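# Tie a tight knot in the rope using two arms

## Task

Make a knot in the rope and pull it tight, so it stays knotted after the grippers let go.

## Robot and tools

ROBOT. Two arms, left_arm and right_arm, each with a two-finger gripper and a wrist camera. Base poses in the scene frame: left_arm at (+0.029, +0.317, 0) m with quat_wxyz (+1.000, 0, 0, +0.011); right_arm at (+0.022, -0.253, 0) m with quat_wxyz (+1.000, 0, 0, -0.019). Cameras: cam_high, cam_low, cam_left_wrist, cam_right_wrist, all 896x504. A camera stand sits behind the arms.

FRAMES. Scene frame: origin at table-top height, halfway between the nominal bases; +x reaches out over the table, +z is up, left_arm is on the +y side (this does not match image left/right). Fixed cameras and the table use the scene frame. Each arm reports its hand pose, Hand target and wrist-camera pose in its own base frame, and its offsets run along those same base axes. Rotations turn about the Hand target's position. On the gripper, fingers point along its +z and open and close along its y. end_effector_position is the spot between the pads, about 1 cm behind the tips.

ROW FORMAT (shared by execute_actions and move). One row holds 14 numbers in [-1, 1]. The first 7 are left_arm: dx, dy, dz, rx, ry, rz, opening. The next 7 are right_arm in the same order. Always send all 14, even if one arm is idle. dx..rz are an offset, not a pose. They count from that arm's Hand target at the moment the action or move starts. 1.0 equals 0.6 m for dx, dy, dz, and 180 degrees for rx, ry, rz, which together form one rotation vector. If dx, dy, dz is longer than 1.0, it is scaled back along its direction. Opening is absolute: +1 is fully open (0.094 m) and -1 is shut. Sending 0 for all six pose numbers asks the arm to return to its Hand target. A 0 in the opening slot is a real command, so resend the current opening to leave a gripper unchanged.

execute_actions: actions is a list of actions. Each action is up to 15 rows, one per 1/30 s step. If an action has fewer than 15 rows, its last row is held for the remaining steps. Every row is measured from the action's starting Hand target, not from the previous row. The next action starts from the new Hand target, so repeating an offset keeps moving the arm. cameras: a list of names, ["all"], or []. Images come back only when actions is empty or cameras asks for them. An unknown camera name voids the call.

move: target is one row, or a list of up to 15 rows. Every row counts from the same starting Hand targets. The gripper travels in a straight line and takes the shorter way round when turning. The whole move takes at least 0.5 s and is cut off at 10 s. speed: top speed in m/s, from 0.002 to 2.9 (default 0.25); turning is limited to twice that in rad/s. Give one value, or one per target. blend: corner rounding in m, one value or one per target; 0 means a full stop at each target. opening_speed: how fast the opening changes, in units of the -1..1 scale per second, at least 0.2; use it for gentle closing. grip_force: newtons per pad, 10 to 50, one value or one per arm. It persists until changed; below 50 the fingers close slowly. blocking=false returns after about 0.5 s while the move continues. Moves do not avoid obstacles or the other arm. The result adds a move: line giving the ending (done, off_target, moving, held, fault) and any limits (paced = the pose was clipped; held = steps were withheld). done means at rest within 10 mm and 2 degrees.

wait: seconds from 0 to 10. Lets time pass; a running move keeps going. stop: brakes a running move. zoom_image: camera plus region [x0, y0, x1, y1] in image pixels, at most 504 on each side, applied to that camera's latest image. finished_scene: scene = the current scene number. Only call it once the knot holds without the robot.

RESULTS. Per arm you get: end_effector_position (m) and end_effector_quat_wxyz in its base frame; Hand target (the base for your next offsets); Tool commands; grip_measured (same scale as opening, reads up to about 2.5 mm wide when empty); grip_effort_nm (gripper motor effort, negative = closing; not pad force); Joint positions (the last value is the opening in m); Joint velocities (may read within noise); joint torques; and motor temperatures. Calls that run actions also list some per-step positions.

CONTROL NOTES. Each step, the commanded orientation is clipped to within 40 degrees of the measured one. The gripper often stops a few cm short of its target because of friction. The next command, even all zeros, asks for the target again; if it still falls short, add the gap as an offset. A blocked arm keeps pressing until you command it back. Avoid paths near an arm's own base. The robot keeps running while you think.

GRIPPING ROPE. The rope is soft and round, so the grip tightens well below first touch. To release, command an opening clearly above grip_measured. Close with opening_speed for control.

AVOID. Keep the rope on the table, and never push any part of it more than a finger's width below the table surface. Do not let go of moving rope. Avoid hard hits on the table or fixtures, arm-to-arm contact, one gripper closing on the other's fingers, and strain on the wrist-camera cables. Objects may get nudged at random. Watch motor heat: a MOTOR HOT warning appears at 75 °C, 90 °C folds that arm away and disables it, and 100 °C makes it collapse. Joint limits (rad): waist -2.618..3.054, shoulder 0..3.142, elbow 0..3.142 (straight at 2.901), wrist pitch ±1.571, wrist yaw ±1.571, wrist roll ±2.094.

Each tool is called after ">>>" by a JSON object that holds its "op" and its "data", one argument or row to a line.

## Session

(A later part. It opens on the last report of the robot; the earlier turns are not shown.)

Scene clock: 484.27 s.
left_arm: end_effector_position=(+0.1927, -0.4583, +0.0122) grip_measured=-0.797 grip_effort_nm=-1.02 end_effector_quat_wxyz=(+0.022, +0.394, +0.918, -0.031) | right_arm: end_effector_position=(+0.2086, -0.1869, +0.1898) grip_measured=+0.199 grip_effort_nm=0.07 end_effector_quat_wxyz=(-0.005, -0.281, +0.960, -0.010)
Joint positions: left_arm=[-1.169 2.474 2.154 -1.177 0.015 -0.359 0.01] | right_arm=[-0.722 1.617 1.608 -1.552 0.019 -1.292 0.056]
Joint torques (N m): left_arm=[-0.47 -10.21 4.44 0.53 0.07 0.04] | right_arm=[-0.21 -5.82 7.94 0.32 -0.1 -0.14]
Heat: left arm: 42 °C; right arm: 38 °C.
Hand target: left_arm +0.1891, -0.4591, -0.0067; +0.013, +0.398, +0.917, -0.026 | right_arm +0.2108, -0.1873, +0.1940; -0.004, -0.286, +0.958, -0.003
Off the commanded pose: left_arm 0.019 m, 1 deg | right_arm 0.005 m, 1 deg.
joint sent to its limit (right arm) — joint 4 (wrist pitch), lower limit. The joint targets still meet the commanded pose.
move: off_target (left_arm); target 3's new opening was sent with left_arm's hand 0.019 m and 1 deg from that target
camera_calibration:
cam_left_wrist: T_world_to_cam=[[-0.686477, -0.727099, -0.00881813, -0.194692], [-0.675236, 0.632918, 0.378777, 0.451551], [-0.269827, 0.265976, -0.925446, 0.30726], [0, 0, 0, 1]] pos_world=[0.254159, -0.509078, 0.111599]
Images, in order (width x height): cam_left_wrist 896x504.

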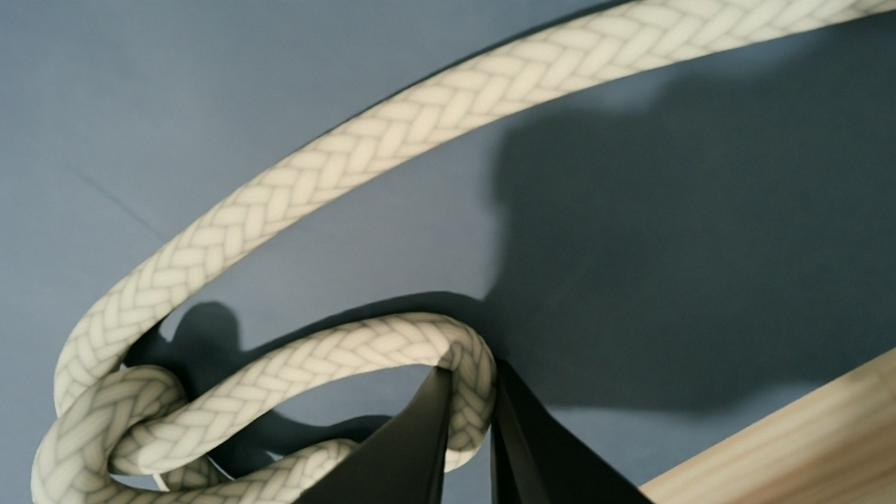

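>>> {"op": "move", "data": {
  "target": [
    [-0.02,0,0.1,0,0,-0.05,-0.9,0,0,0,0,0,0,0.2],
    [-0.075,0.075,0.1,0,0,-0.2,-0.9,0,0,0,0,0,0,0.2],
    [-0.085,0.115,0.07,0,0,-0.25,-0.9,0,0,0,0,0,0,0.2],
    [-0.085,0.115,0.025,0,0,-0.25,-0.9,0,0,0,0,0,0,0.2]
  ],
  "speed": 0.15,
  "blend": [0.02,0.02,0.01,0],
  "cameras": ["cam_left_wrist","cam_high"]
}}

>>> {"op": "zoom_image", "data": {
  "camera": "cam_high",
  "region": [370, 190, 530, 400]
}}

Scene clock: 505.53 s.
left_arm: end_effector_position=(+0.1355, -0.3809, +0.0118) grip_measured=-0.797 grip_effort_nm=-1.02 end_effector_quat_wxyz=(-0.017, +0.717, +0.697, -0.014) | right_arm: end_effector_position=(+0.2086, -0.1869, +0.1898) grip_measured=+0.199 grip_effort_nm=0.07 end_effector_quat_wxyz=(-0.005, -0.281, +0.960, -0.010)
Joint positions: left_arm=[-1.214 2.169 1.628 -1.05 0.04 0.386 0.01] | right_arm=[-0.722 1.617 1.608 -1.552 0.019 -1.292 0.056]
Joint torques (N m): left_arm=[0.17 -10.5 3.97 0.76 0.13 0.1] | right_arm=[-0.18 -5.75 7.86 0.31 -0.09 -0.14]
Heat: left arm: 42 °C; right arm: 38 °C.
Hand target: left_arm +0.1381, -0.3901, +0.0084; +0.002, +0.719, +0.695, -0.029 | right_arm +0.2108, -0.1873, +0.1940; -0.004, -0.286, +0.958, -0.003
Off the commanded pose: left_arm 0.010 m, 3 deg | right_arm 0.005 m, 1 deg.
joint sent to its limit (right arm) — joint 4 (wrist pitch), lower limit. The joint targets still meet the commanded pose.
move: off_target (left_arm)
camera_calibration:
cam_left_wrist: T_world_to_cam=[[-0.999693, -0.0233628, -0.0081997, 0.132834], [-0.0245843, 0.897221, 0.440896, 0.375893], [-0.00294362, 0.440963, -0.897521, 0.300942], [0, 0, 0, 1]] pos_world=[0.14292, -0.46686, 0.105462]
Images, in order (width x height): cam_high 896x504, cam_left_wrist 896x504.

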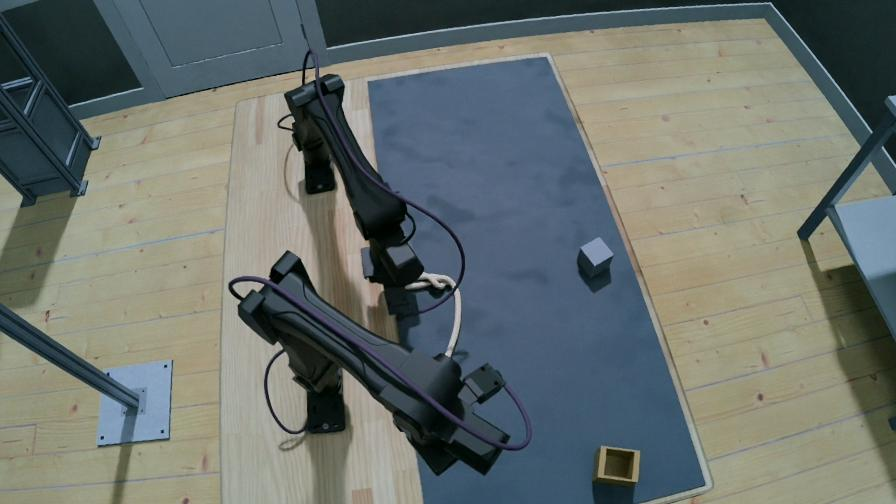

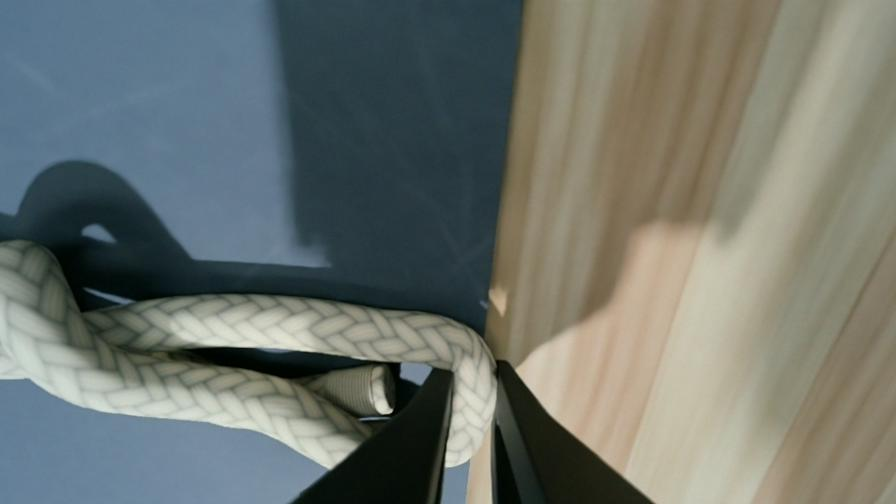

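Scaled by 2.400 from the camera's 896x504 image, which has a finer 1280x720 frame.

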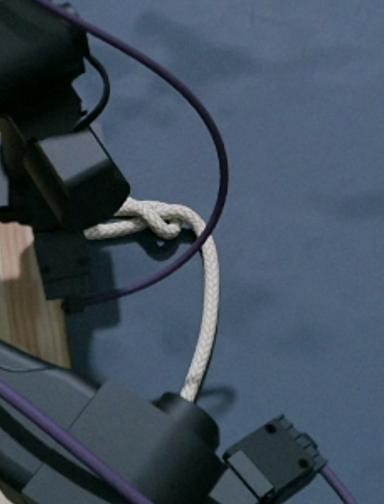

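>>> {"op": "move", "data": {
  "target": [
    [0,0,0,0,0,0,-0.4,0,0,0,0,0,0,0.2],
    [0,0,0.16,0,0,0,-0.4,0,0,0,0,0,0,0.2],
    [0.045,0.06,0.17,0,0,0,-0.2,0,0,0,0,0,0,0.2]
  ],
  "speed": 0.2,
  "cameras": ["cam_left_wrist"]
}}

>>> {"op": "zoom_image", "data": {
  "camera": "cam_left_wrist",
  "region": [200, 100, 600, 500]
}}

Scene clock: 516.13 s.
left_arm: end_effector_position=(+0.1690, -0.3549, +0.1043) grip_measured=-0.202 grip_effort_nm=0.10 end_effector_quat_wxyz=(-0.004, +0.715, +0.699, -0.023) | right_arm: end_effector_position=(+0.2086, -0.1869, +0.1898) grip_measured=+0.199 grip_effort_nm=0.07 end_effector_quat_wxyz=(-0.005, -0.281, +0.960, -0.010)
Joint positions: left_arm=[-1.108 2.039 1.801 -1.326 0.046 0.486 0.038] | right_arm=[-0.722 1.617 1.608 -1.552 0.019 -1.292 0.056]
Joint torques (N m): left_arm=[-0.43 -11.22 4.37 0.18 0.12 0.09] | right_arm=[-0.23 -5.7 7.87 0.3 -0.09 -0.14]
Heat: left arm: 42 °C; right arm: 38 °C.
Hand target: left_arm +0.1651, -0.3542, +0.1104; +0.002, +0.719, +0.695, -0.029 | right_arm +0.2108, -0.1873, +0.1940; -0.004, -0.286, +0.958, -0.003
Off the commanded pose: left_arm 0.007 m, 1 deg | right_arm 0.005 m, 1 deg.
joint sent to its limit (right arm) — joint 4 (wrist pitch), lower limit. The joint targets still meet the commanded pose.
move: done
camera_calibration:
cam_left_wrist: T_world_to_cam=[[-0.999462, -0.0299305, -0.0133824, 0.165894], [-0.0327856, 0.910502, 0.412203, 0.321647], [-0.000152737, 0.412421, -0.910994, 0.363388], [0, 0, 0, 1]] pos_world=[0.176406, -0.437764, 0.20068]
Images, in order (width x height): cam_left_wrist 896x504.

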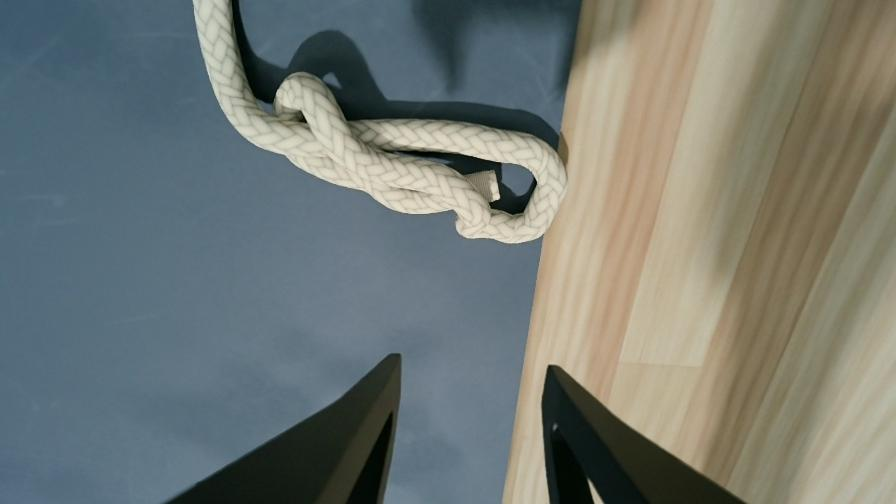

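Scaled by 1.260 from the camera's 896x504 image, which has a finer 1280x720 frame.

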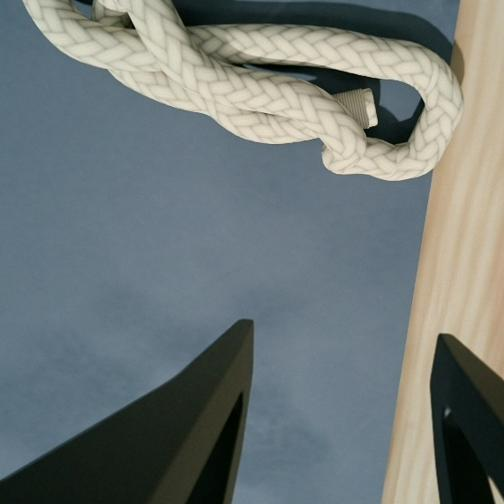

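>>> {"op": "move", "data": {
  "target": [
    [-0.023,-0.012,-0.09,0,0,0.5,-0.4,0,0,0,0,0,0,0.2],
    [-0.023,-0.012,-0.188,0,0,0.5,-0.4,0,0,0,0,0,0,0.2],
    [-0.023,-0.012,-0.188,0,0,0.5,-0.9,0,0,0,0,0,0,0.2]
  ],
  "speed": 0.15,
  "cameras": ["cam_left_wrist"]
}}

Scene clock: 542.57 s.
left_arm: end_effector_position=(+0.1525, -0.3576, +0.0110) grip_measured=-0.800 grip_effort_nm=-1.03 end_effector_quat_wxyz=(+0.023, +0.017, +0.999, -0.017) | right_arm: end_effector_position=(+0.2086, -0.1869, +0.1898) grip_measured=+0.199 grip_effort_nm=0.07 end_effector_quat_wxyz=(-0.005, -0.281, +0.960, -0.010)
Joint positions: left_arm=[-1.184 2.049 1.437 -0.909 -0.029 -1.149 0.009] | right_arm=[-0.722 1.617 1.608 -1.552 0.019 -1.292 0.056]
Joint torques (N m): left_arm=[-0.5 -7.34 4.31 0.7 -0.01 -0.05] | right_arm=[-0.18 -5.81 7.92 0.31 -0.09 -0.15]
Motor temperatures (°C): left_arm=[29 44 34 30 31 28 33] | right_arm=[30 35 38 32 28 30 28]
Heat: left arm: 44 °C; right arm: 38 °C.
Hand target: left_arm +0.1512, -0.3614, -0.0024; +0.022, +0.017, +0.999, -0.019 | right_arm +0.2108, -0.1873, +0.1940; -0.004, -0.286, +0.958, -0.003
Off the commanded pose: left_arm 0.014 m, 0 deg | right_arm 0.005 m, 1 deg.
joint sent to its limit (right arm) — joint 4 (wrist pitch), lower limit. The joint targets still meet the commanded pose.
move: off_target (left_arm); target 3's new opening was sent with left_arm's hand 0.014 m and 1 deg from that target
camera_calibration:
cam_left_wrist: T_world_to_cam=[[0.0201358, -0.999662, -0.0164481, -0.354205], [-0.918416, -0.0249956, 0.394826, 0.162822], [-0.395104, 0.00715606, -0.918609, 0.194971], [0, 0, 0, 1]] pos_world=[0.233704, -0.351411, 0.10899]
Images, in order (width x height): cam_left_wrist 896x504.

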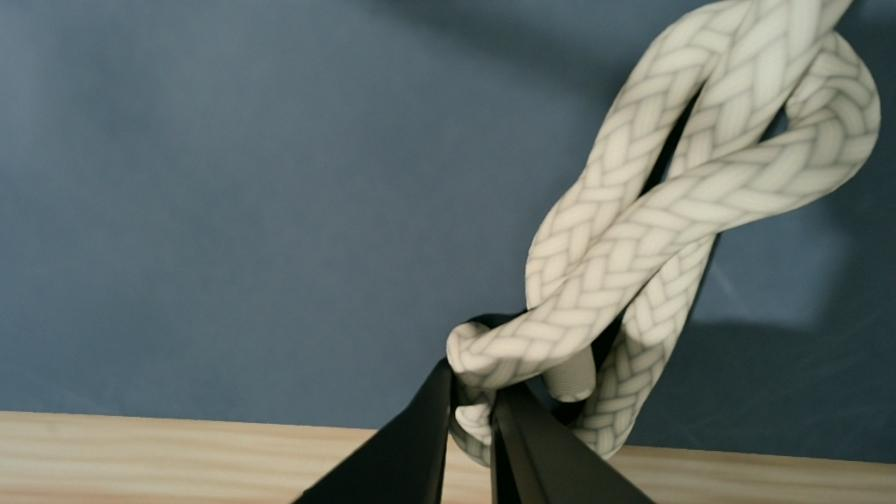

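>>> {"op": "move", "data": {
  "target": [
    [0,0.01,0.06,0,0,0,-0.9,0,0,0,0,0,0,0.2],
    [0.04,0.085,0.06,0,0,0,-0.9,0,0,0,0,0,0,0.2],
    [0.04,0.085,0.01,0,0,0,-0.9,0,0,0,0,0,0,0.2]
  ],
  "speed": 0.15,
  "cameras": ["cam_left_wrist"]
}}

Scene clock: 551.40 s.
left_arm: end_effector_position=(+0.1732, -0.3064, +0.0116) grip_measured=-0.799 grip_effort_nm=-1.02 end_effector_quat_wxyz=(+0.016, +0.013, +1.000, -0.014) | right_arm: end_effector_position=(+0.2086, -0.1869, +0.1898) grip_measured=+0.199 grip_effort_nm=0.07 end_effector_quat_wxyz=(-0.005, -0.281, +0.960, -0.010)
Joint positions: left_arm=[-1.066 1.928 1.262 -0.864 -0.014 -1.039 0.009] | right_arm=[-0.722 1.617 1.608 -1.552 0.019 -1.292 0.056]
Joint torques (N m): left_arm=[-0.27 -7.12 4.42 0.65 -0.08 0.08] | right_arm=[-0.17 -5.74 7.91 0.29 -0.1 -0.14]
Heat: left arm: 43 °C; right arm: 38 °C.
Hand target: left_arm +0.1752, -0.3103, +0.0036; +0.022, +0.017, +0.999, -0.019 | right_arm +0.2108, -0.1873, +0.1940; -0.004, -0.286, +0.958, -0.003
Off the commanded pose: left_arm 0.009 m, 1 deg | right_arm 0.005 m, 1 deg.
joint sent to its limit (right arm) — joint 4 (wrist pitch), lower limit. The joint targets still meet the commanded pose.
move: done
camera_calibration:
cam_left_wrist: T_world_to_cam=[[0.0269142, -0.999387, -0.022369, -0.304497], [-0.912587, -0.0336974, 0.407492, 0.17907], [-0.407997, 0.00944633, -0.912935, 0.206217], [0, 0, 0, 1]] pos_world=[0.255748, -0.300224, 0.108482]
Images, in order (width x height): cam_left_wrist 896x504.

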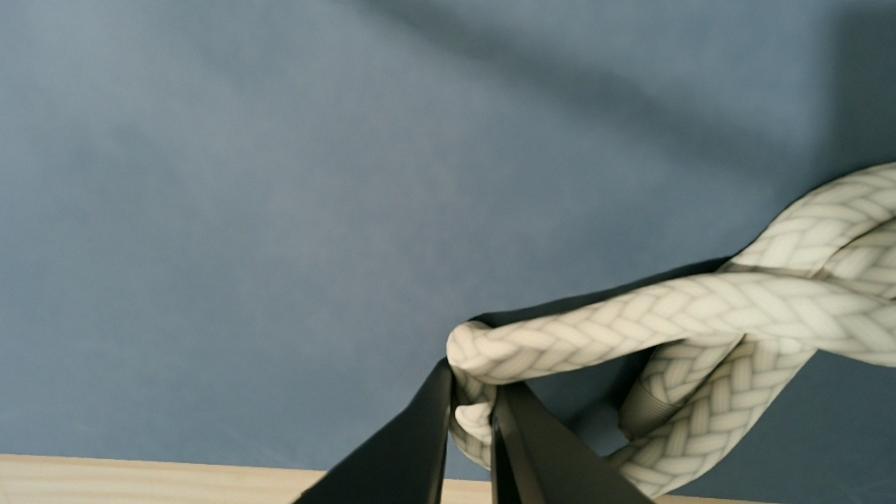

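>>> {"op": "move", "data": {
  "target": [
    [0,0,0,0,0,0,-0.4,0,0,0,0,0,0,0.2],
    [0,0,0.16,0,0,0,-0.4,0,0,0,0,0,0,0.2],
    [-0.02,-0.05,0.17,0,0,0,-0.2,0,0,0,0,0,0,0.2]
  ],
  "speed": 0.2,
  "cameras": ["cam_left_wrist"]
}}

>>> {"op": "zoom_image", "data": {
  "camera": "cam_left_wrist",
  "region": [350, 100, 750, 500]
}}

Scene clock: 563.70 s.
left_arm: end_effector_position=(+0.1587, -0.3413, +0.1066) grip_measured=-0.202 grip_effort_nm=0.10 end_effector_quat_wxyz=(+0.018, +0.023, +0.999, -0.029) | right_arm: end_effector_position=(+0.2086, -0.1869, +0.1898) grip_measured=+0.199 grip_effort_nm=0.07 end_effector_quat_wxyz=(-0.005, -0.281, +0.960, -0.010)
Joint positions: left_arm=[-1.142 1.909 1.625 -1.219 -0.008 -1.096 0.038] | right_arm=[-0.722 1.617 1.608 -1.552 0.019 -1.292 0.056]
Joint torques (N m): left_arm=[0.51 -7.13 7.23 0.08 -0.2 -0.05] | right_arm=[-0.18 -5.7 7.9 0.31 -0.11 -0.14]
Heat: left arm: 42 °C; right arm: 38 °C.
Hand target: left_arm +0.1633, -0.3403, +0.1056; +0.022, +0.017, +0.999, -0.019 | right_arm +0.2108, -0.1873, +0.1940; -0.004, -0.286, +0.958, -0.003
Off the commanded pose: left_arm 0.005 m, 1 deg | right_arm 0.005 m, 1 deg.
joint sent to its limit (right arm) — joint 4 (wrist pitch), lower limit. The joint targets still meet the commanded pose.
move: done
camera_calibration:
cam_left_wrist: T_world_to_cam=[[0.00758084, -0.999953, 0.00607859, -0.336995], [-0.914747, -0.00447899, 0.404003, 0.136515], [-0.403957, -0.00862305, -0.914737, 0.280726], [0, 0, 0, 1]] pos_world=[0.240833, -0.333947, 0.203687]
Images, in order (width x height): cam_left_wrist 896x504.

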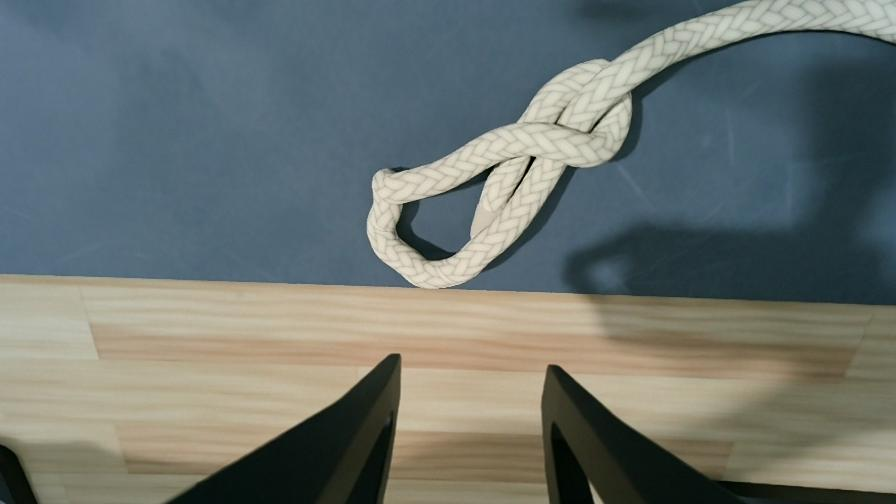

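Scaled by 1.260 from the camera's 896x504 image, which has a finer 1280x720 frame.

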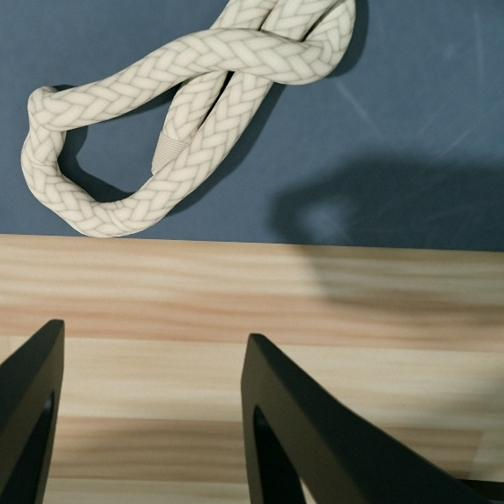

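>>> {"op": "move", "data": {
  "target": [
    [-0.03,-0.004,-0.09,0,0,-0.32,-0.4,0,0,0,0,0,0,0.2],
    [-0.03,-0.004,-0.178,0,0,-0.32,-0.4,0,0,0,0,0,0,0.2],
    [-0.03,-0.004,-0.178,0,0,-0.32,-0.9,0,0,0,0,0,0,0.2],
    [-0.03,-0.004,-0.15,0,0,-0.32,-0.9,0,0,0,0,0,0,0.2],
    [0.0,-0.08,-0.15,0,0,-0.32,-0.9,0,0,0,0,0,0,0.2],
    [0,-0.08,-0.172,0,0,-0.32,-0.9,0,0,0,0,0,0,0.2]
  ],
  "speed": 0.15,
  "cameras": ["cam_left_wrist"]
}}

Scene clock: 596.30 s.
left_arm: end_effector_position=(+0.1651, -0.3864, +0.0120) grip_measured=-0.803 grip_effort_nm=-1.02 end_effector_quat_wxyz=(+0.014, +0.495, +0.868, -0.028) | right_arm: end_effector_position=(+0.2086, -0.1869, +0.1898) grip_measured=+0.199 grip_effort_nm=0.07 end_effector_quat_wxyz=(-0.005, -0.281, +0.960, -0.010)
Joint positions: left_arm=[-1.157 2.157 1.609 -0.967 0.028 -0.122 0.009] | right_arm=[-0.722 1.617 1.608 -1.552 0.019 -1.292 0.056]
Joint torques (N m): left_arm=[-0.27 -8.64 4.93 0.42 0.02 -0.01] | right_arm=[-0.23 -5.76 7.94 0.29 -0.12 -0.15]
Heat: left arm: 41 °C; right arm: 38 °C.
Hand target: left_arm +0.1632, -0.3883, +0.0023; +0.010, +0.496, +0.868, -0.027 | right_arm +0.2108, -0.1873, +0.1940; -0.004, -0.286, +0.958, -0.003
Off the commanded pose: left_arm 0.010 m, 0 deg | right_arm 0.005 m, 1 deg.
joint sent to its limit (right arm) — joint 4 (wrist pitch), lower limit. The joint targets still meet the commanded pose.
move: done; target 3's new opening was sent with left_arm's hand 0.013 m and 1 deg from that target
camera_calibration:
cam_left_wrist: T_world_to_cam=[[-0.831813, -0.554846, -0.0152437, -0.070634], [-0.515853, 0.762635, 0.390236, 0.411173], [-0.204895, 0.332467, -0.920589, 0.29538], [0, 0, 0, 1]] pos_world=[0.213872, -0.45097, 0.110393]
Images, in order (width x height): cam_left_wrist 896x504.

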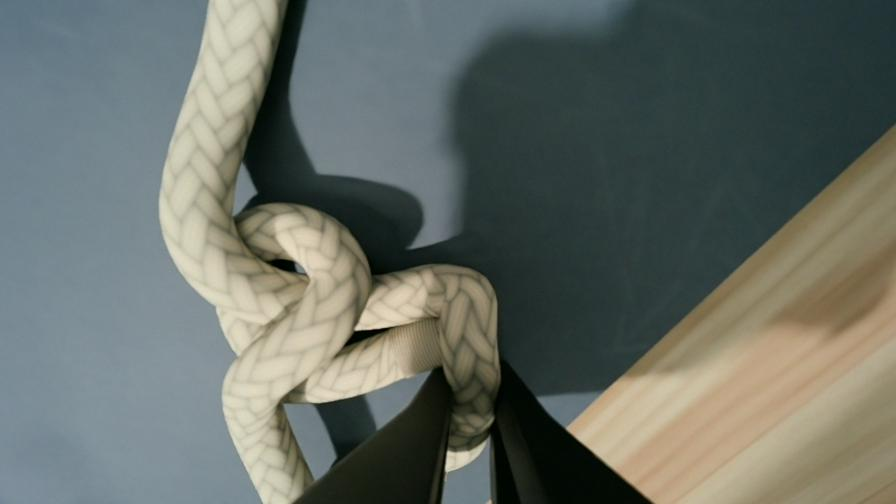

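>>> {"op": "move", "data": {
  "target": [
    [0,0,0,0,0,0,-0.4,0,0,0,0,0,0,0.2],
    [0,0,0.16,0,0,0,-0.4,0,0,0,0,0,0,0.2],
    [0.0,0.05,0.17,0,0,0.1,-0.2,0,0,0,0,0,0,0.2]
  ],
  "speed": 0.2,
  "cameras": ["cam_left_wrist"]
}}

>>> {"op": "zoom_image", "data": {
  "camera": "cam_left_wrist",
  "region": [250, 50, 600, 400]
}}

Scene clock: 607.77 s.
left_arm: end_effector_position=(+0.1591, -0.3590, +0.0965) grip_measured=-0.202 grip_effort_nm=0.10 end_effector_quat_wxyz=(-0.001, +0.360, +0.933, -0.018) | right_arm: end_effector_position=(+0.2086, -0.1869, +0.1898) grip_measured=+0.199 grip_effort_nm=0.07 end_effector_quat_wxyz=(-0.005, -0.281, +0.960, -0.010)
Joint positions: left_arm=[-1.143 2.021 1.744 -1.27 0.028 -0.408 0.038] | right_arm=[-0.722 1.617 1.608 -1.552 0.019 -1.292 0.056]
Joint torques (N m): left_arm=[0.32 -11.41 4.7 0.35 -0.15 -0.08] | right_arm=[-0.23 -5.72 7.87 0.32 -0.1 -0.15]
Heat: left arm: 42 °C; right arm: 38 °C.
Hand target: left_arm +0.1632, -0.3584, +0.1043; +0.015, +0.354, +0.935, -0.025 | right_arm +0.2108, -0.1873, +0.1940; -0.004, -0.286, +0.958, -0.003
Off the commanded pose: left_arm 0.009 m, 2 deg | right_arm 0.005 m, 1 deg.
joint sent to its limit (right arm) — joint 4 (wrist pitch), lower limit. The joint targets still meet the commanded pose.
move: done
camera_calibration:
cam_left_wrist: T_world_to_cam=[[-0.631216, -0.775418, -0.017122, -0.170125], [-0.705737, 0.565057, 0.427372, 0.30992], [-0.321717, 0.281848, -0.903914, 0.361687], [0, 0, 0, 1]] pos_world=[0.227697, -0.408981, 0.19157]
Images, in order (width x height): cam_left_wrist 896x504.

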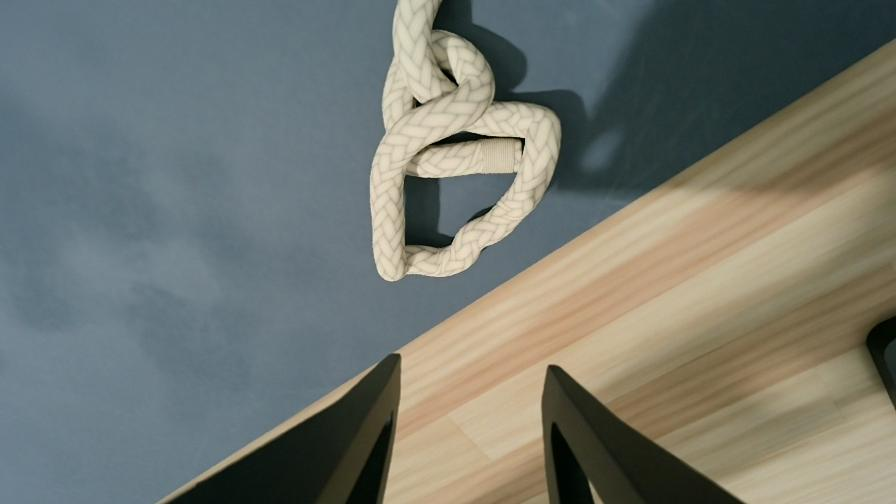

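Scaled by 1.440 from the camera's 896x504 image, which has a finer 1280x720 frame.

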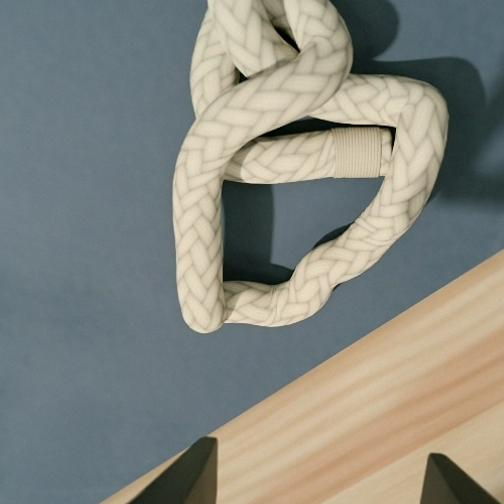

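>>> {"op": "move", "data": {
  "target": [
    [-0.004,-0.06,-0.09,0,0,0,-0.5,0,0,0,0,0,0,0.2],
    [-0.004,-0.06,-0.176,0,0,0,-0.5,0,0,0,0,0,0,0.2],
    [-0.004,-0.06,-0.176,0,0,0,-0.9,0,0,0,0,0,0,0.2],
    [-0.004,-0.062,-0.15,0,0,0,-0.9,0,0,0,0,0,0,0.2],
    [0.025,-0.12,-0.15,0,0,0,-0.9,0,0,0,0,0,0,0.2],
    [0.025,-0.12,-0.17,0,0,0,-0.9,0,0,0,0,0,0,0.2],
    [0.025,-0.12,-0.17,0,0,0,-0.5,0,0,0,0,0,0,0.2],
    [0.025,-0.12,0,0,0,0,-0.5,0,0,0,0,0,0,0.2],
    [0.025,-0.03,0,0,0,0,-0.2,0,0,0,0,0,0,0.2]
  ],
  "speed": 0.18,
  "cameras": ["cam_left_wrist"]
}}

>>> {"op": "zoom_image", "data": {
  "camera": "cam_left_wrist",
  "region": [250, 50, 600, 400]
}}

Scene clock: 661.00 s.
left_arm: end_effector_position=(+0.1784, -0.3750, +0.0989) grip_measured=-0.202 grip_effort_nm=0.10 end_effector_quat_wxyz=(+0.006, +0.352, +0.936, -0.017) | right_arm: end_effector_position=(+0.2086, -0.1869, +0.1898) grip_measured=+0.199 grip_effort_nm=0.07 end_effector_quat_wxyz=(-0.005, -0.281, +0.960, -0.010)
Joint positions: left_arm=[-1.122 2.11 1.886 -1.316 0.016 -0.404 0.038] | right_arm=[-0.722 1.617 1.608 -1.552 0.019 -1.292 0.056]
Joint torques (N m): left_arm=[-0.1 -11.77 4.62 0.35 -0.02 0.06] | right_arm=[-0.23 -5.71 7.84 0.32 -0.1 -0.13]
Heat: left arm: 46 °C; right arm: 39 °C.
Hand target: left_arm +0.1782, -0.3763, +0.1043; +0.015, +0.354, +0.935, -0.025 | right_arm +0.2108, -0.1873, +0.1940; -0.004, -0.286, +0.958, -0.003
Off the commanded pose: left_arm 0.006 m, 1 deg | right_arm 0.005 m, 1 deg.
joint sent to its limit (right arm) — joint 4 (wrist pitch), lower limit. The joint targets still meet the commanded pose.
move: done; target 3's new opening was sent with left_arm's hand 0.023 m and 1 deg from that target; target 7's new opening was sent with left_arm's hand 0.012 m and 1 deg from that target
camera_calibration:
cam_left_wrist: T_world_to_cam=[[-0.617627, -0.786097, -0.0242446, -0.176034], [-0.720995, 0.553625, 0.416732, 0.331073], [-0.314169, 0.274865, -0.908706, 0.371091], [0, 0, 0, 1]] pos_world=[0.246564, -0.42367, 0.194976]
Images, in order (width x height): cam_left_wrist 896x504.

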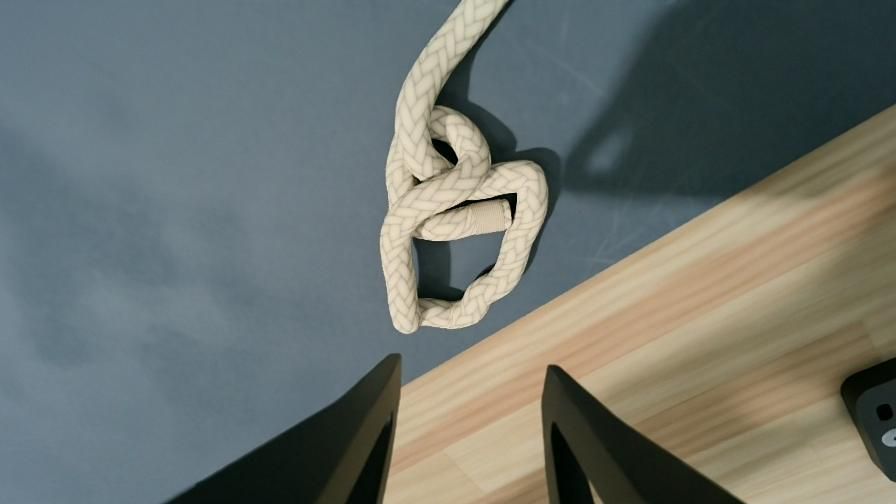

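Scaled by 1.440 from the camera's 896x504 image, which has a finer 1280x720 frame.

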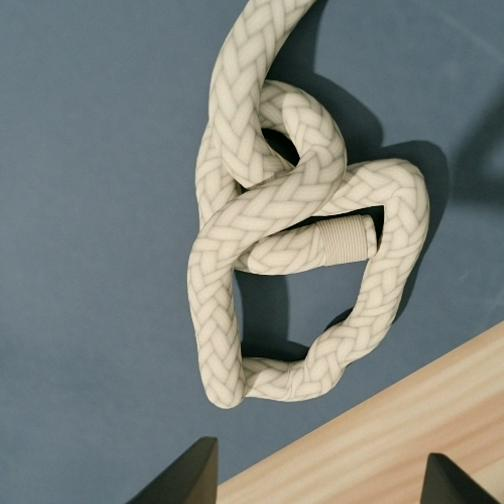

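>>> {"op": "move", "data": {
  "target": [
    [-0.028,-0.018,-0.1,0,0,0,-0.4,0,0,0,0,0,0,0.2],
    [-0.028,-0.018,-0.18,0,0,0,-0.4,0,0,0,0,0,0,0.2]
  ],
  "speed": 0.15,
  "cameras": ["cam_left_wrist"]
}}

Scene clock: 675.63 s.
left_arm: end_effector_position=(+0.1672, -0.3818, +0.0116) grip_measured=-0.398 grip_effort_nm=-0.07 end_effector_quat_wxyz=(+0.022, +0.353, +0.935, -0.019) | right_arm: end_effector_position=(+0.2086, -0.1869, +0.1898) grip_measured=+0.199 grip_effort_nm=0.07 end_effector_quat_wxyz=(-0.005, -0.281, +0.960, -0.010)
Joint positions: left_arm=[-1.163 2.143 1.584 -0.954 -0.006 -0.442 0.028] | right_arm=[-0.722 1.617 1.608 -1.552 0.019 -1.292 0.056]
Joint torques (N m): left_arm=[-0.61 -7.86 4.26 0.67 0.17 -0.11] | right_arm=[-0.18 -5.7 7.91 0.31 -0.1 -0.15]
Heat: left arm: 46 °C; right arm: 39 °C.
Hand target: left_arm +0.1614, -0.3872, -0.0036; +0.015, +0.354, +0.935, -0.025 | right_arm +0.2108, -0.1873, +0.1940; -0.004, -0.286, +0.958, -0.003
Off the commanded pose: left_arm 0.017 m, 1 deg | right_arm 0.005 m, 1 deg.
joint sent to its limit (right arm) — joint 4 (wrist pitch), lower limit. The joint targets still meet the commanded pose.
move: off_target (left_arm)
camera_calibration:
cam_left_wrist: T_world_to_cam=[[-0.618127, -0.785502, -0.0301066, -0.18996], [-0.732018, 0.561236, 0.386217, 0.36819], [-0.286478, 0.26077, -0.921916, 0.280192], [0, 0, 0, 1]] pos_world=[0.232371, -0.428921, 0.110393]
Images, in order (width x height): cam_left_wrist 896x504.

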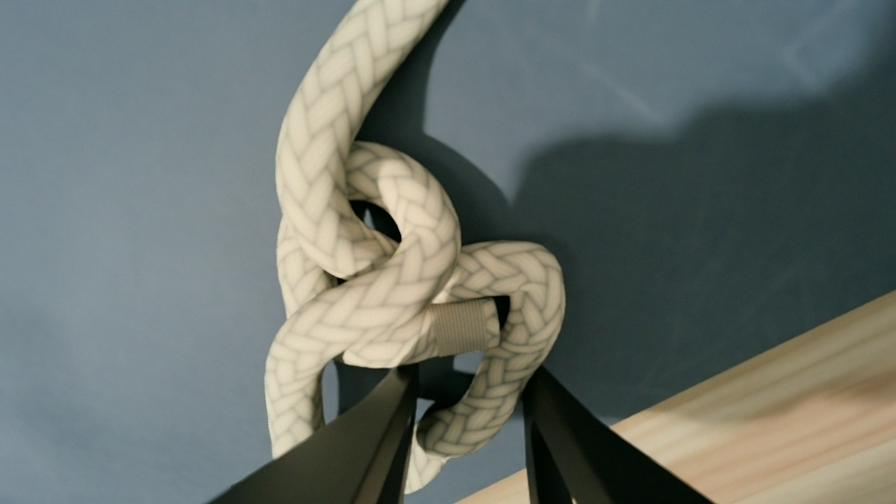

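>>> {"op": "move", "data": {
  "target": [
    [0,0,0,0,0,0,-0.9,0,0,0,0,0,0,0.2],
    [0,0,0.04,0,0,0,-0.9,0,0,0,0,0,0,0.2],
    [0.0,-0.09,0.04,0,0,0,-0.9,0,0,0,0,0,0,0.2],
    [0.0,-0.09,0.01,0,0,0,-0.9,0,0,0,0,0,0,0.2],
    [0.0,-0.09,0.01,0,0,0,-0.4,0,0,0,0,0,0,0.2],
    [0,-0.09,0.18,0,0,0,-0.4,0,0,0,0,0,0,0.2],
    [0.025,0,0.18,0,0,0,-0.2,0,0,0,0,0,0,0.2]
  ],
  "speed": 0.18,
  "cameras": ["cam_left_wrist"]
}}

>>> {"op": "zoom_image", "data": {
  "camera": "cam_left_wrist",
  "region": [250, 50, 600, 400]
}}

Scene clock: 703.53 s.
left_arm: end_effector_position=(+0.1777, -0.3854, +0.0983) grip_measured=-0.202 grip_effort_nm=0.10 end_effector_quat_wxyz=(+0.005, +0.350, +0.936, -0.017) | right_arm: end_effector_position=(+0.2086, -0.1869, +0.1898) grip_measured=+0.199 grip_effort_nm=0.07 end_effector_quat_wxyz=(-0.005, -0.281, +0.960, -0.010)
Joint positions: left_arm=[-1.134 2.151 1.949 -1.337 0.016 -0.419 0.038] | right_arm=[-0.722 1.617 1.608 -1.552 0.019 -1.292 0.056]
Joint torques (N m): left_arm=[-0.18 -12.01 4.52 0.35 -0.04 0.06] | right_arm=[-0.2 -5.76 7.9 0.3 -0.07 -0.15]
Heat: left arm: 42 °C; right arm: 39 °C.
Hand target: left_arm +0.1764, -0.3872, +0.1044; +0.015, +0.354, +0.935, -0.025 | right_arm +0.2108, -0.1873, +0.1940; -0.004, -0.286, +0.958, -0.003
Off the commanded pose: left_arm 0.006 m, 2 deg | right_arm 0.005 m, 1 deg.
joint sent to its limit (right arm) — joint 4 (wrist pitch), lower limit. The joint targets still meet the commanded pose.
move: done; target 5's new opening was sent with left_arm's hand 0.013 m and 1 deg from that target
camera_calibration:
cam_left_wrist: T_world_to_cam=[[-0.615216, -0.787989, -0.0241198, -0.185873], [-0.722402, 0.551231, 0.417468, 0.335704], [-0.315665, 0.274257, -0.908371, 0.3732], [0, 0, 0, 1]] pos_world=[0.245967, -0.43387, 0.194376]
Images, in order (width x height): cam_left_wrist 896x504.

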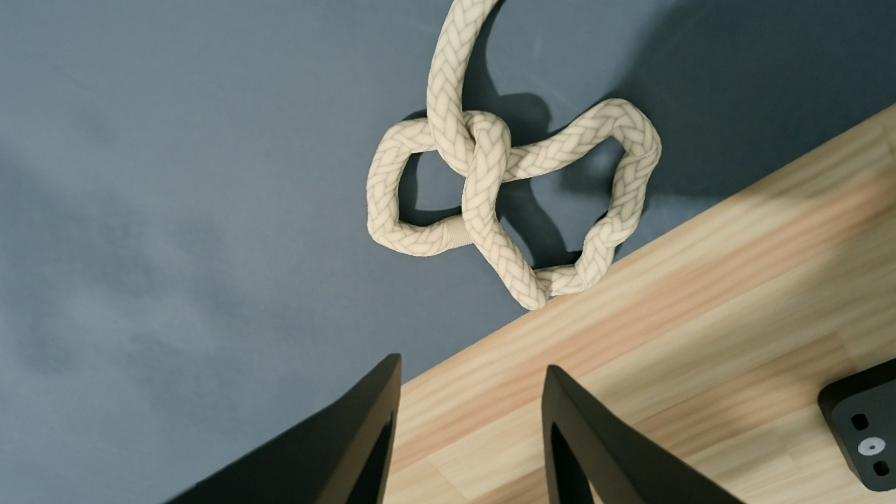

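Scaled by 1.440 from the camera's 896x504 image, which has a finer 1280x720 frame.

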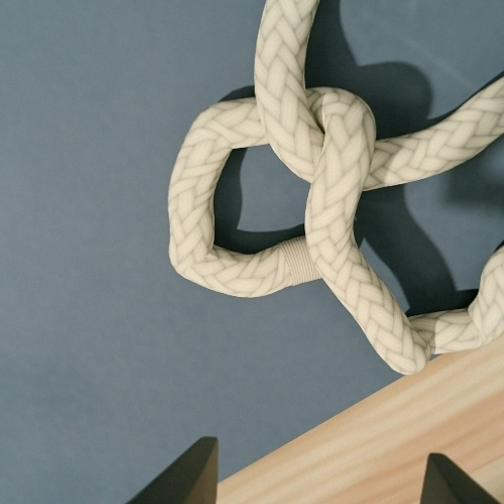

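>>> {"op": "move", "data": {
  "target": [
    [-0.036,-0.018,-0.1,0,0,0.194,-0.4,0,0,0,0,0,0,0.2],
    [-0.036,-0.018,-0.182,0,0,0.194,-0.4,0,0,0,0,0,0,0.2],
    [-0.036,-0.018,-0.182,0,0,0.194,-0.9,0,0,0,0,0,0,0.2],
    [-0.036,-0.018,-0.11,0,0,0.194,-0.9,0,0,0,0,0,0,0.2],
    [-0.002,0.027,-0.11,0,0,0.194,-0.9,0,0,0,0,0,0,0.2],
    [-0.002,0.027,-0.155,0,0,0.194,-0.9,0,0,0,0,0,0,0.2],
    [-0.002,0.027,-0.155,0,0,0.194,-0.4,0,0,0,0,0,0,0.2],
    [0,0.03,-0.02,0,0,0.194,-0.4,0,0,0,0,0,0,0.2],
    [0,0,0,0,0,0,-0.2,0,0,0,0,0,0,0.2]
  ],
  "speed": 0.18,
  "cameras": ["cam_left_wrist"]
}}

>>> {"op": "zoom_image", "data": {
  "camera": "cam_left_wrist",
  "region": [250, 50, 600, 400]
}}

Scene clock: 735.33 s.
left_arm: end_effector_position=(+0.1767, -0.3844, +0.1069) grip_measured=-0.402 grip_effort_nm=0.09 end_effector_quat_wxyz=(+0.019, +0.350, +0.936, -0.029) | right_arm: end_effector_position=(+0.2086, -0.1869, +0.1898) grip_measured=+0.199 grip_effort_nm=0.07 end_effector_quat_wxyz=(-0.005, -0.281, +0.960, -0.010)
Joint positions: left_arm=[-1.136 2.106 1.91 -1.308 0.015 -0.42 0.028] | right_arm=[-0.722 1.617 1.608 -1.552 0.019 -1.292 0.056]
Joint torques (N m): left_arm=[-0.25 -8.44 7.31 0.11 0.01 0.04] | right_arm=[-0.25 -5.74 7.92 0.31 -0.09 -0.14]
Heat: left arm: 45 °C; right arm: 39 °C.
Hand target: left_arm +0.1764, -0.3872, +0.1043; +0.015, +0.354, +0.935, -0.025 | right_arm +0.2108, -0.1873, +0.1940; -0.004, -0.286, +0.958, -0.003
Tool commands: left_gripper/opening=-0.4 right_gripper/opening=+0.2
Off the commanded pose: left_arm 0.004 m, 1 deg | right_arm 0.005 m, 1 deg.
joint sent to its limit (right arm) — joint 4 (wrist pitch), lower limit. The joint targets still meet the commanded pose.
move: done (path cut at 10 s); path passed 8 of 9 targets; target 9's new opening was not sent; target 3's new opening was sent with left_arm's hand 0.017 m and 2 deg from that target
camera_calibration:
cam_left_wrist: T_world_to_cam=[[-0.61521, -0.788317, -0.00857434, -0.18728], [-0.728767, 0.564522, 0.387574, 0.340364], [-0.30069, 0.244688, -0.921799, 0.367777], [0, 0, 0, 1]] pos_world=[0.243417, -0.42977, 0.205495]
Images, in order (width x height): cam_left_wrist 896x504.

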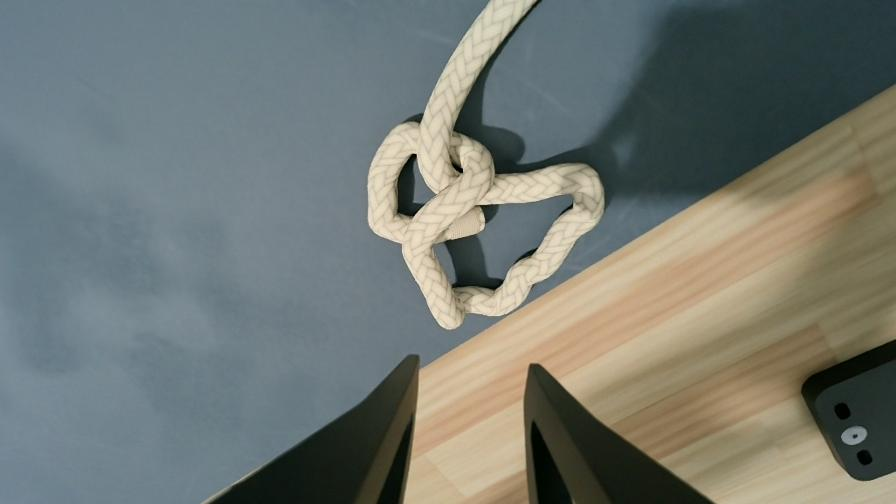

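Scaled by 1.440 from the camera's 896x504 image, which has a finer 1280x720 frame.

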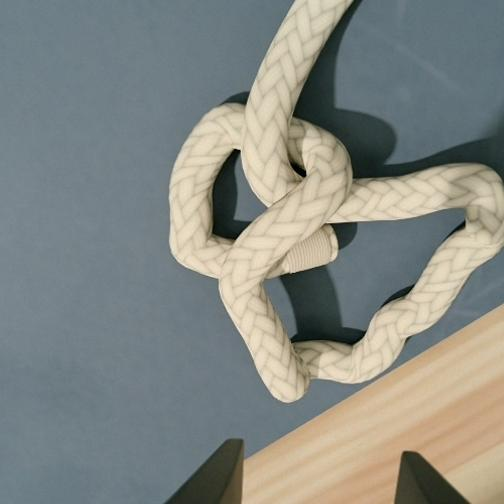

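>>> {"op": "move", "data": {
  "target": [
    [0.057,0.023,-0.1,0,0,0,-0.5,0,0,0,0,0,0,0.2],
    [0.057,0.023,-0.178,0,0,0,-0.5,0,0,0,0,0,0,0.2],
    [0.057,0.023,-0.178,0,0,0,-0.9,0,0,0,0,0,0,0.2]
  ],
  "speed": 0.18,
  "cameras": ["cam_left_wrist"]
}}

Scene clock: 758.60 s.
left_arm: end_effector_position=(+0.2076, -0.3731, +0.0118) grip_measured=-0.816 grip_effort_nm=-1.02 end_effector_quat_wxyz=(+0.013, +0.353, +0.935, -0.030) | right_arm: end_effector_position=(+0.2086, -0.1869, +0.1898) grip_measured=+0.199 grip_effort_nm=0.07 end_effector_quat_wxyz=(-0.005, -0.281, +0.960, -0.010)
Joint positions: left_arm=[-1.053 2.18 1.646 -0.978 0.03 -0.331 0.009] | right_arm=[-0.722 1.617 1.608 -1.552 0.019 -1.292 0.056]
Joint torques (N m): left_arm=[0.23 -8.51 4.37 0.64 -0.11 0.05] | right_arm=[-0.21 -5.74 7.87 0.31 -0.08 -0.13]
Heat: left arm: 44 °C; right arm: 39 °C.
Hand target: left_arm +0.2107, -0.3734, -0.0023; +0.015, +0.354, +0.935, -0.025 | right_arm +0.2108, -0.1873, +0.1940; -0.004, -0.286, +0.958, -0.003
Off the commanded pose: left_arm 0.015 m, 1 deg | right_arm 0.005 m, 1 deg.
joint sent to its limit (right arm) — joint 4 (wrist pitch), lower limit. The joint targets still meet the commanded pose.
move: off_target (left_arm); target 3's new opening was sent with left_arm's hand 0.015 m and 1 deg from that target
camera_calibration:
cam_left_wrist: T_world_to_cam=[[-0.620675, -0.784063, -0.00278455, -0.157499], [-0.720504, 0.568953, 0.396442, 0.393235], [-0.309251, 0.248068, -0.918056, 0.28966], [0, 0, 0, 1]] pos_world=[0.275149, -0.419076, 0.109591]
Images, in order (width x height): cam_left_wrist 896x504.

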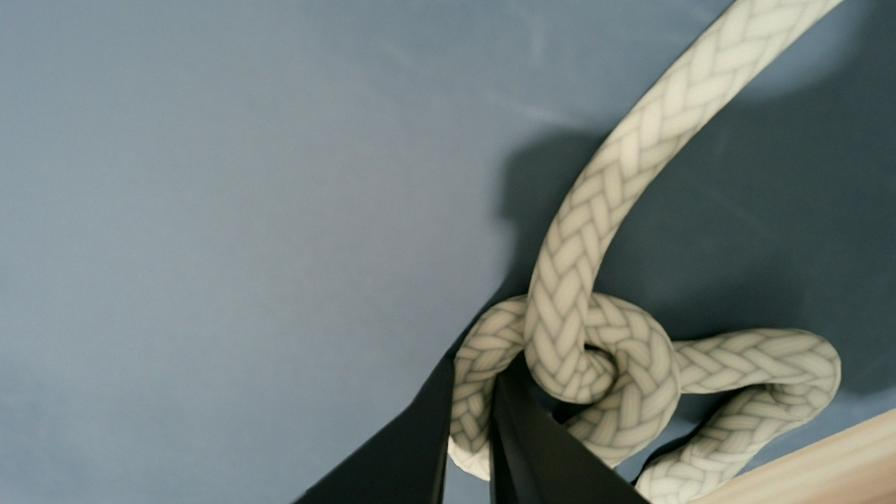

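Push right and slightly down in image.

>>> {"op": "move", "data": {
  "target": [
    [-0.033,-0.028,0.005,0,0,0,-0.9,0,0,0,0,0,0,0.2],
    [-0.033,-0.028,0.005,0,0,0,-0.5,0,0,0,0,0,0,0.2],
    [-0.033,-0.028,0.17,0,0,0,-0.5,0,0,0,0,0,0,0.2],
    [-0.057,-0.023,0.17,0,0,0,-0.2,0,0,0,0,0,0,0.2]
  ],
  "speed": 0.12,
  "cameras": ["cam_left_wrist"]
}}

>>> {"op": "zoom_image", "data": {
  "camera": "cam_left_wrist",
  "region": [250, 50, 600, 400]
}}

Scene clock: 769.33 s.
left_arm: end_effector_position=(+0.1763, -0.3878, +0.0905) grip_measured=-0.202 grip_effort_nm=0.10 end_effector_quat_wxyz=(+0.005, +0.357, +0.934, -0.017) | right_arm: end_effector_position=(+0.2086, -0.1869, +0.1898) grip_measured=+0.199 grip_effort_nm=0.08 end_effector_quat_wxyz=(-0.005, -0.281, +0.960, -0.010)
Joint positions: left_arm=[-1.139 2.159 1.929 -1.311 0.018 -0.408 0.038] | right_arm=[-0.722 1.617 1.608 -1.552 0.019 -1.292 0.056]
Joint torques (N m): left_arm=[-0.08 -12.78 4.62 0.25 -0.03 -0.09] | right_arm=[-0.23 -5.75 7.92 0.31 -0.09 -0.16]
Heat: left arm: 43 °C; right arm: 39 °C.
Hand target: left_arm +0.1764, -0.3873, +0.0996; +0.015, +0.354, +0.935, -0.025 | right_arm +0.2108, -0.1873, +0.1940; -0.004, -0.286, +0.958, -0.003
Off the commanded pose: left_arm 0.009 m, 2 deg | right_arm 0.005 m, 1 deg.
joint sent to its limit (right arm) — joint 4 (wrist pitch), lower limit. The joint targets still meet the commanded pose.
move: done; target 2's new opening was sent with left_arm's hand 0.021 m and 3 deg from that target
camera_calibration:
cam_left_wrist: T_world_to_cam=[[-0.627253, -0.778473, -0.0230846, -0.183014], [-0.713358, 0.562387, 0.418141, 0.342091], [-0.312529, 0.278748, -0.908089, 0.367412], [0, 0, 0, 1]] pos_world=[0.244064, -0.437274, 0.186375]
Images, in order (width x height): cam_left_wrist 896x504.

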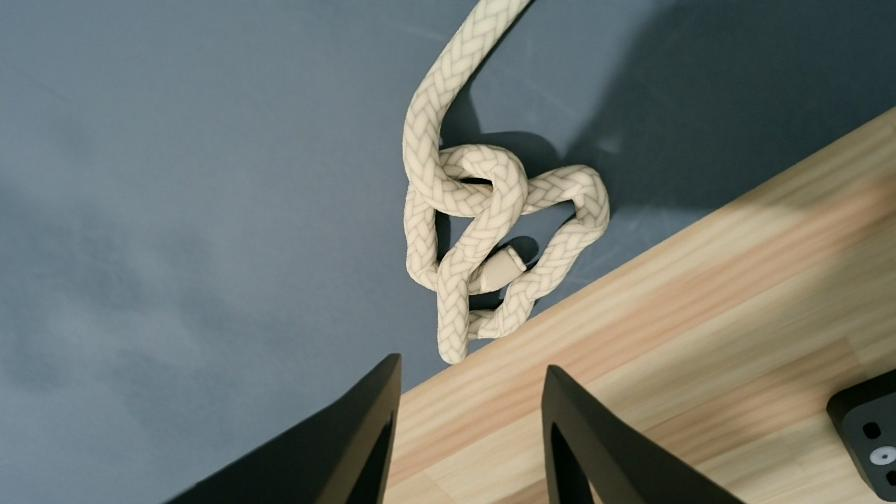

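Scaled by 1.440 from the camera's 896x504 image, which has a finer 1280x720 frame.

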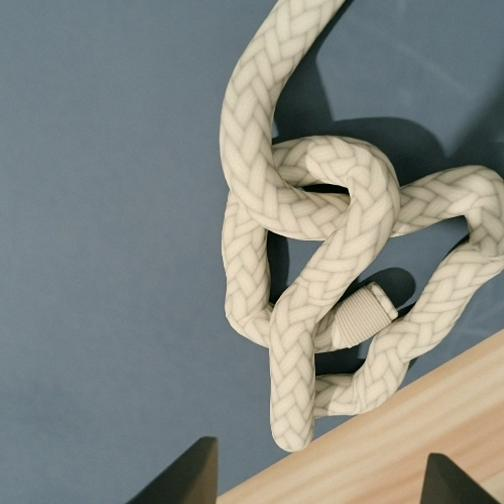

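>>> {"op": "move", "data": {
  "target": [
    [-0.03,-0.017,-0.1,0,0,-0.333,-0.5,0,0,0,0,0,0,0.2],
    [-0.03,-0.017,-0.17,0,0,-0.333,-0.5,0,0,0,0,0,0,0.2]
  ],
  "speed": 0.15,
  "cameras": ["cam_left_wrist"]
}}

Scene clock: 785.30 s.
left_arm: end_effector_position=(+0.1589, -0.3928, +0.0211) grip_measured=-0.499 grip_effort_nm=-0.06 end_effector_quat_wxyz=(+0.001, +0.771, +0.636, -0.029) | right_arm: end_effector_position=(+0.2086, -0.1869, +0.1898) grip_measured=+0.199 grip_effort_nm=0.08 end_effector_quat_wxyz=(-0.005, -0.281, +0.960, -0.010)
Joint positions: left_arm=[-1.165 2.195 1.709 -1.065 0.055 0.597 0.024] | right_arm=[-0.722 1.617 1.608 -1.552 0.019 -1.292 0.056]
Joint torques (N m): left_arm=[-0.5 -7.5 3.59 0.88 0.01 0.04] | right_arm=[-0.25 -5.76 7.95 0.32 -0.11 -0.14]
Heat: left arm: 42 °C; right arm: 39 °C.
Hand target: left_arm +0.1584, -0.3974, -0.0024; +0.000, +0.774, +0.633, -0.029 | right_arm +0.2108, -0.1873, +0.1940; -0.004, -0.286, +0.958, -0.003
Off the commanded pose: left_arm 0.024 m, 0 deg | right_arm 0.005 m, 1 deg.
joint sent to its limit (right arm) — joint 4 (wrist pitch), lower limit. The joint targets still meet the commanded pose.
move: off_target (left_arm)
camera_calibration:
cam_left_wrist: T_world_to_cam=[[-0.990277, 0.1383, -0.0149522, 0.218153], [0.121252, 0.91086, 0.394503, 0.366188], [0.0681792, 0.388854, -0.918773, 0.283302], [0, 0, 0, 1]] pos_world=[0.152316, -0.47388, 0.11909]
Images, in order (width x height): cam_left_wrist 896x504.

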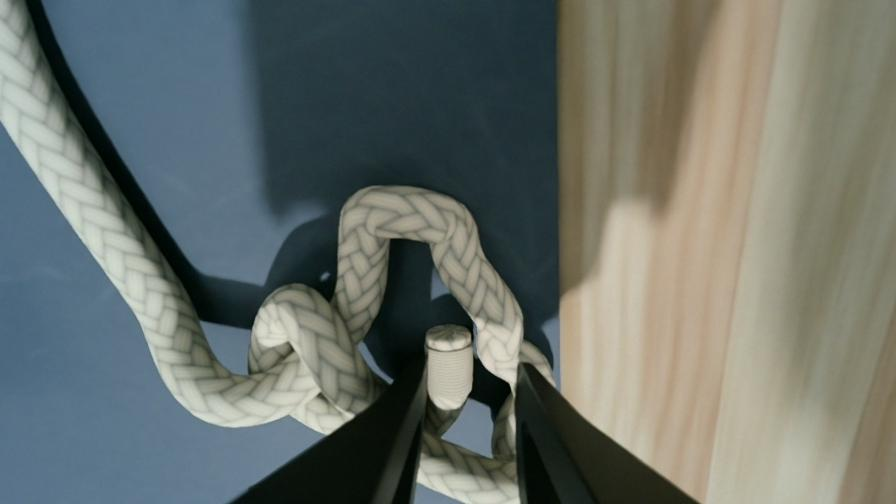

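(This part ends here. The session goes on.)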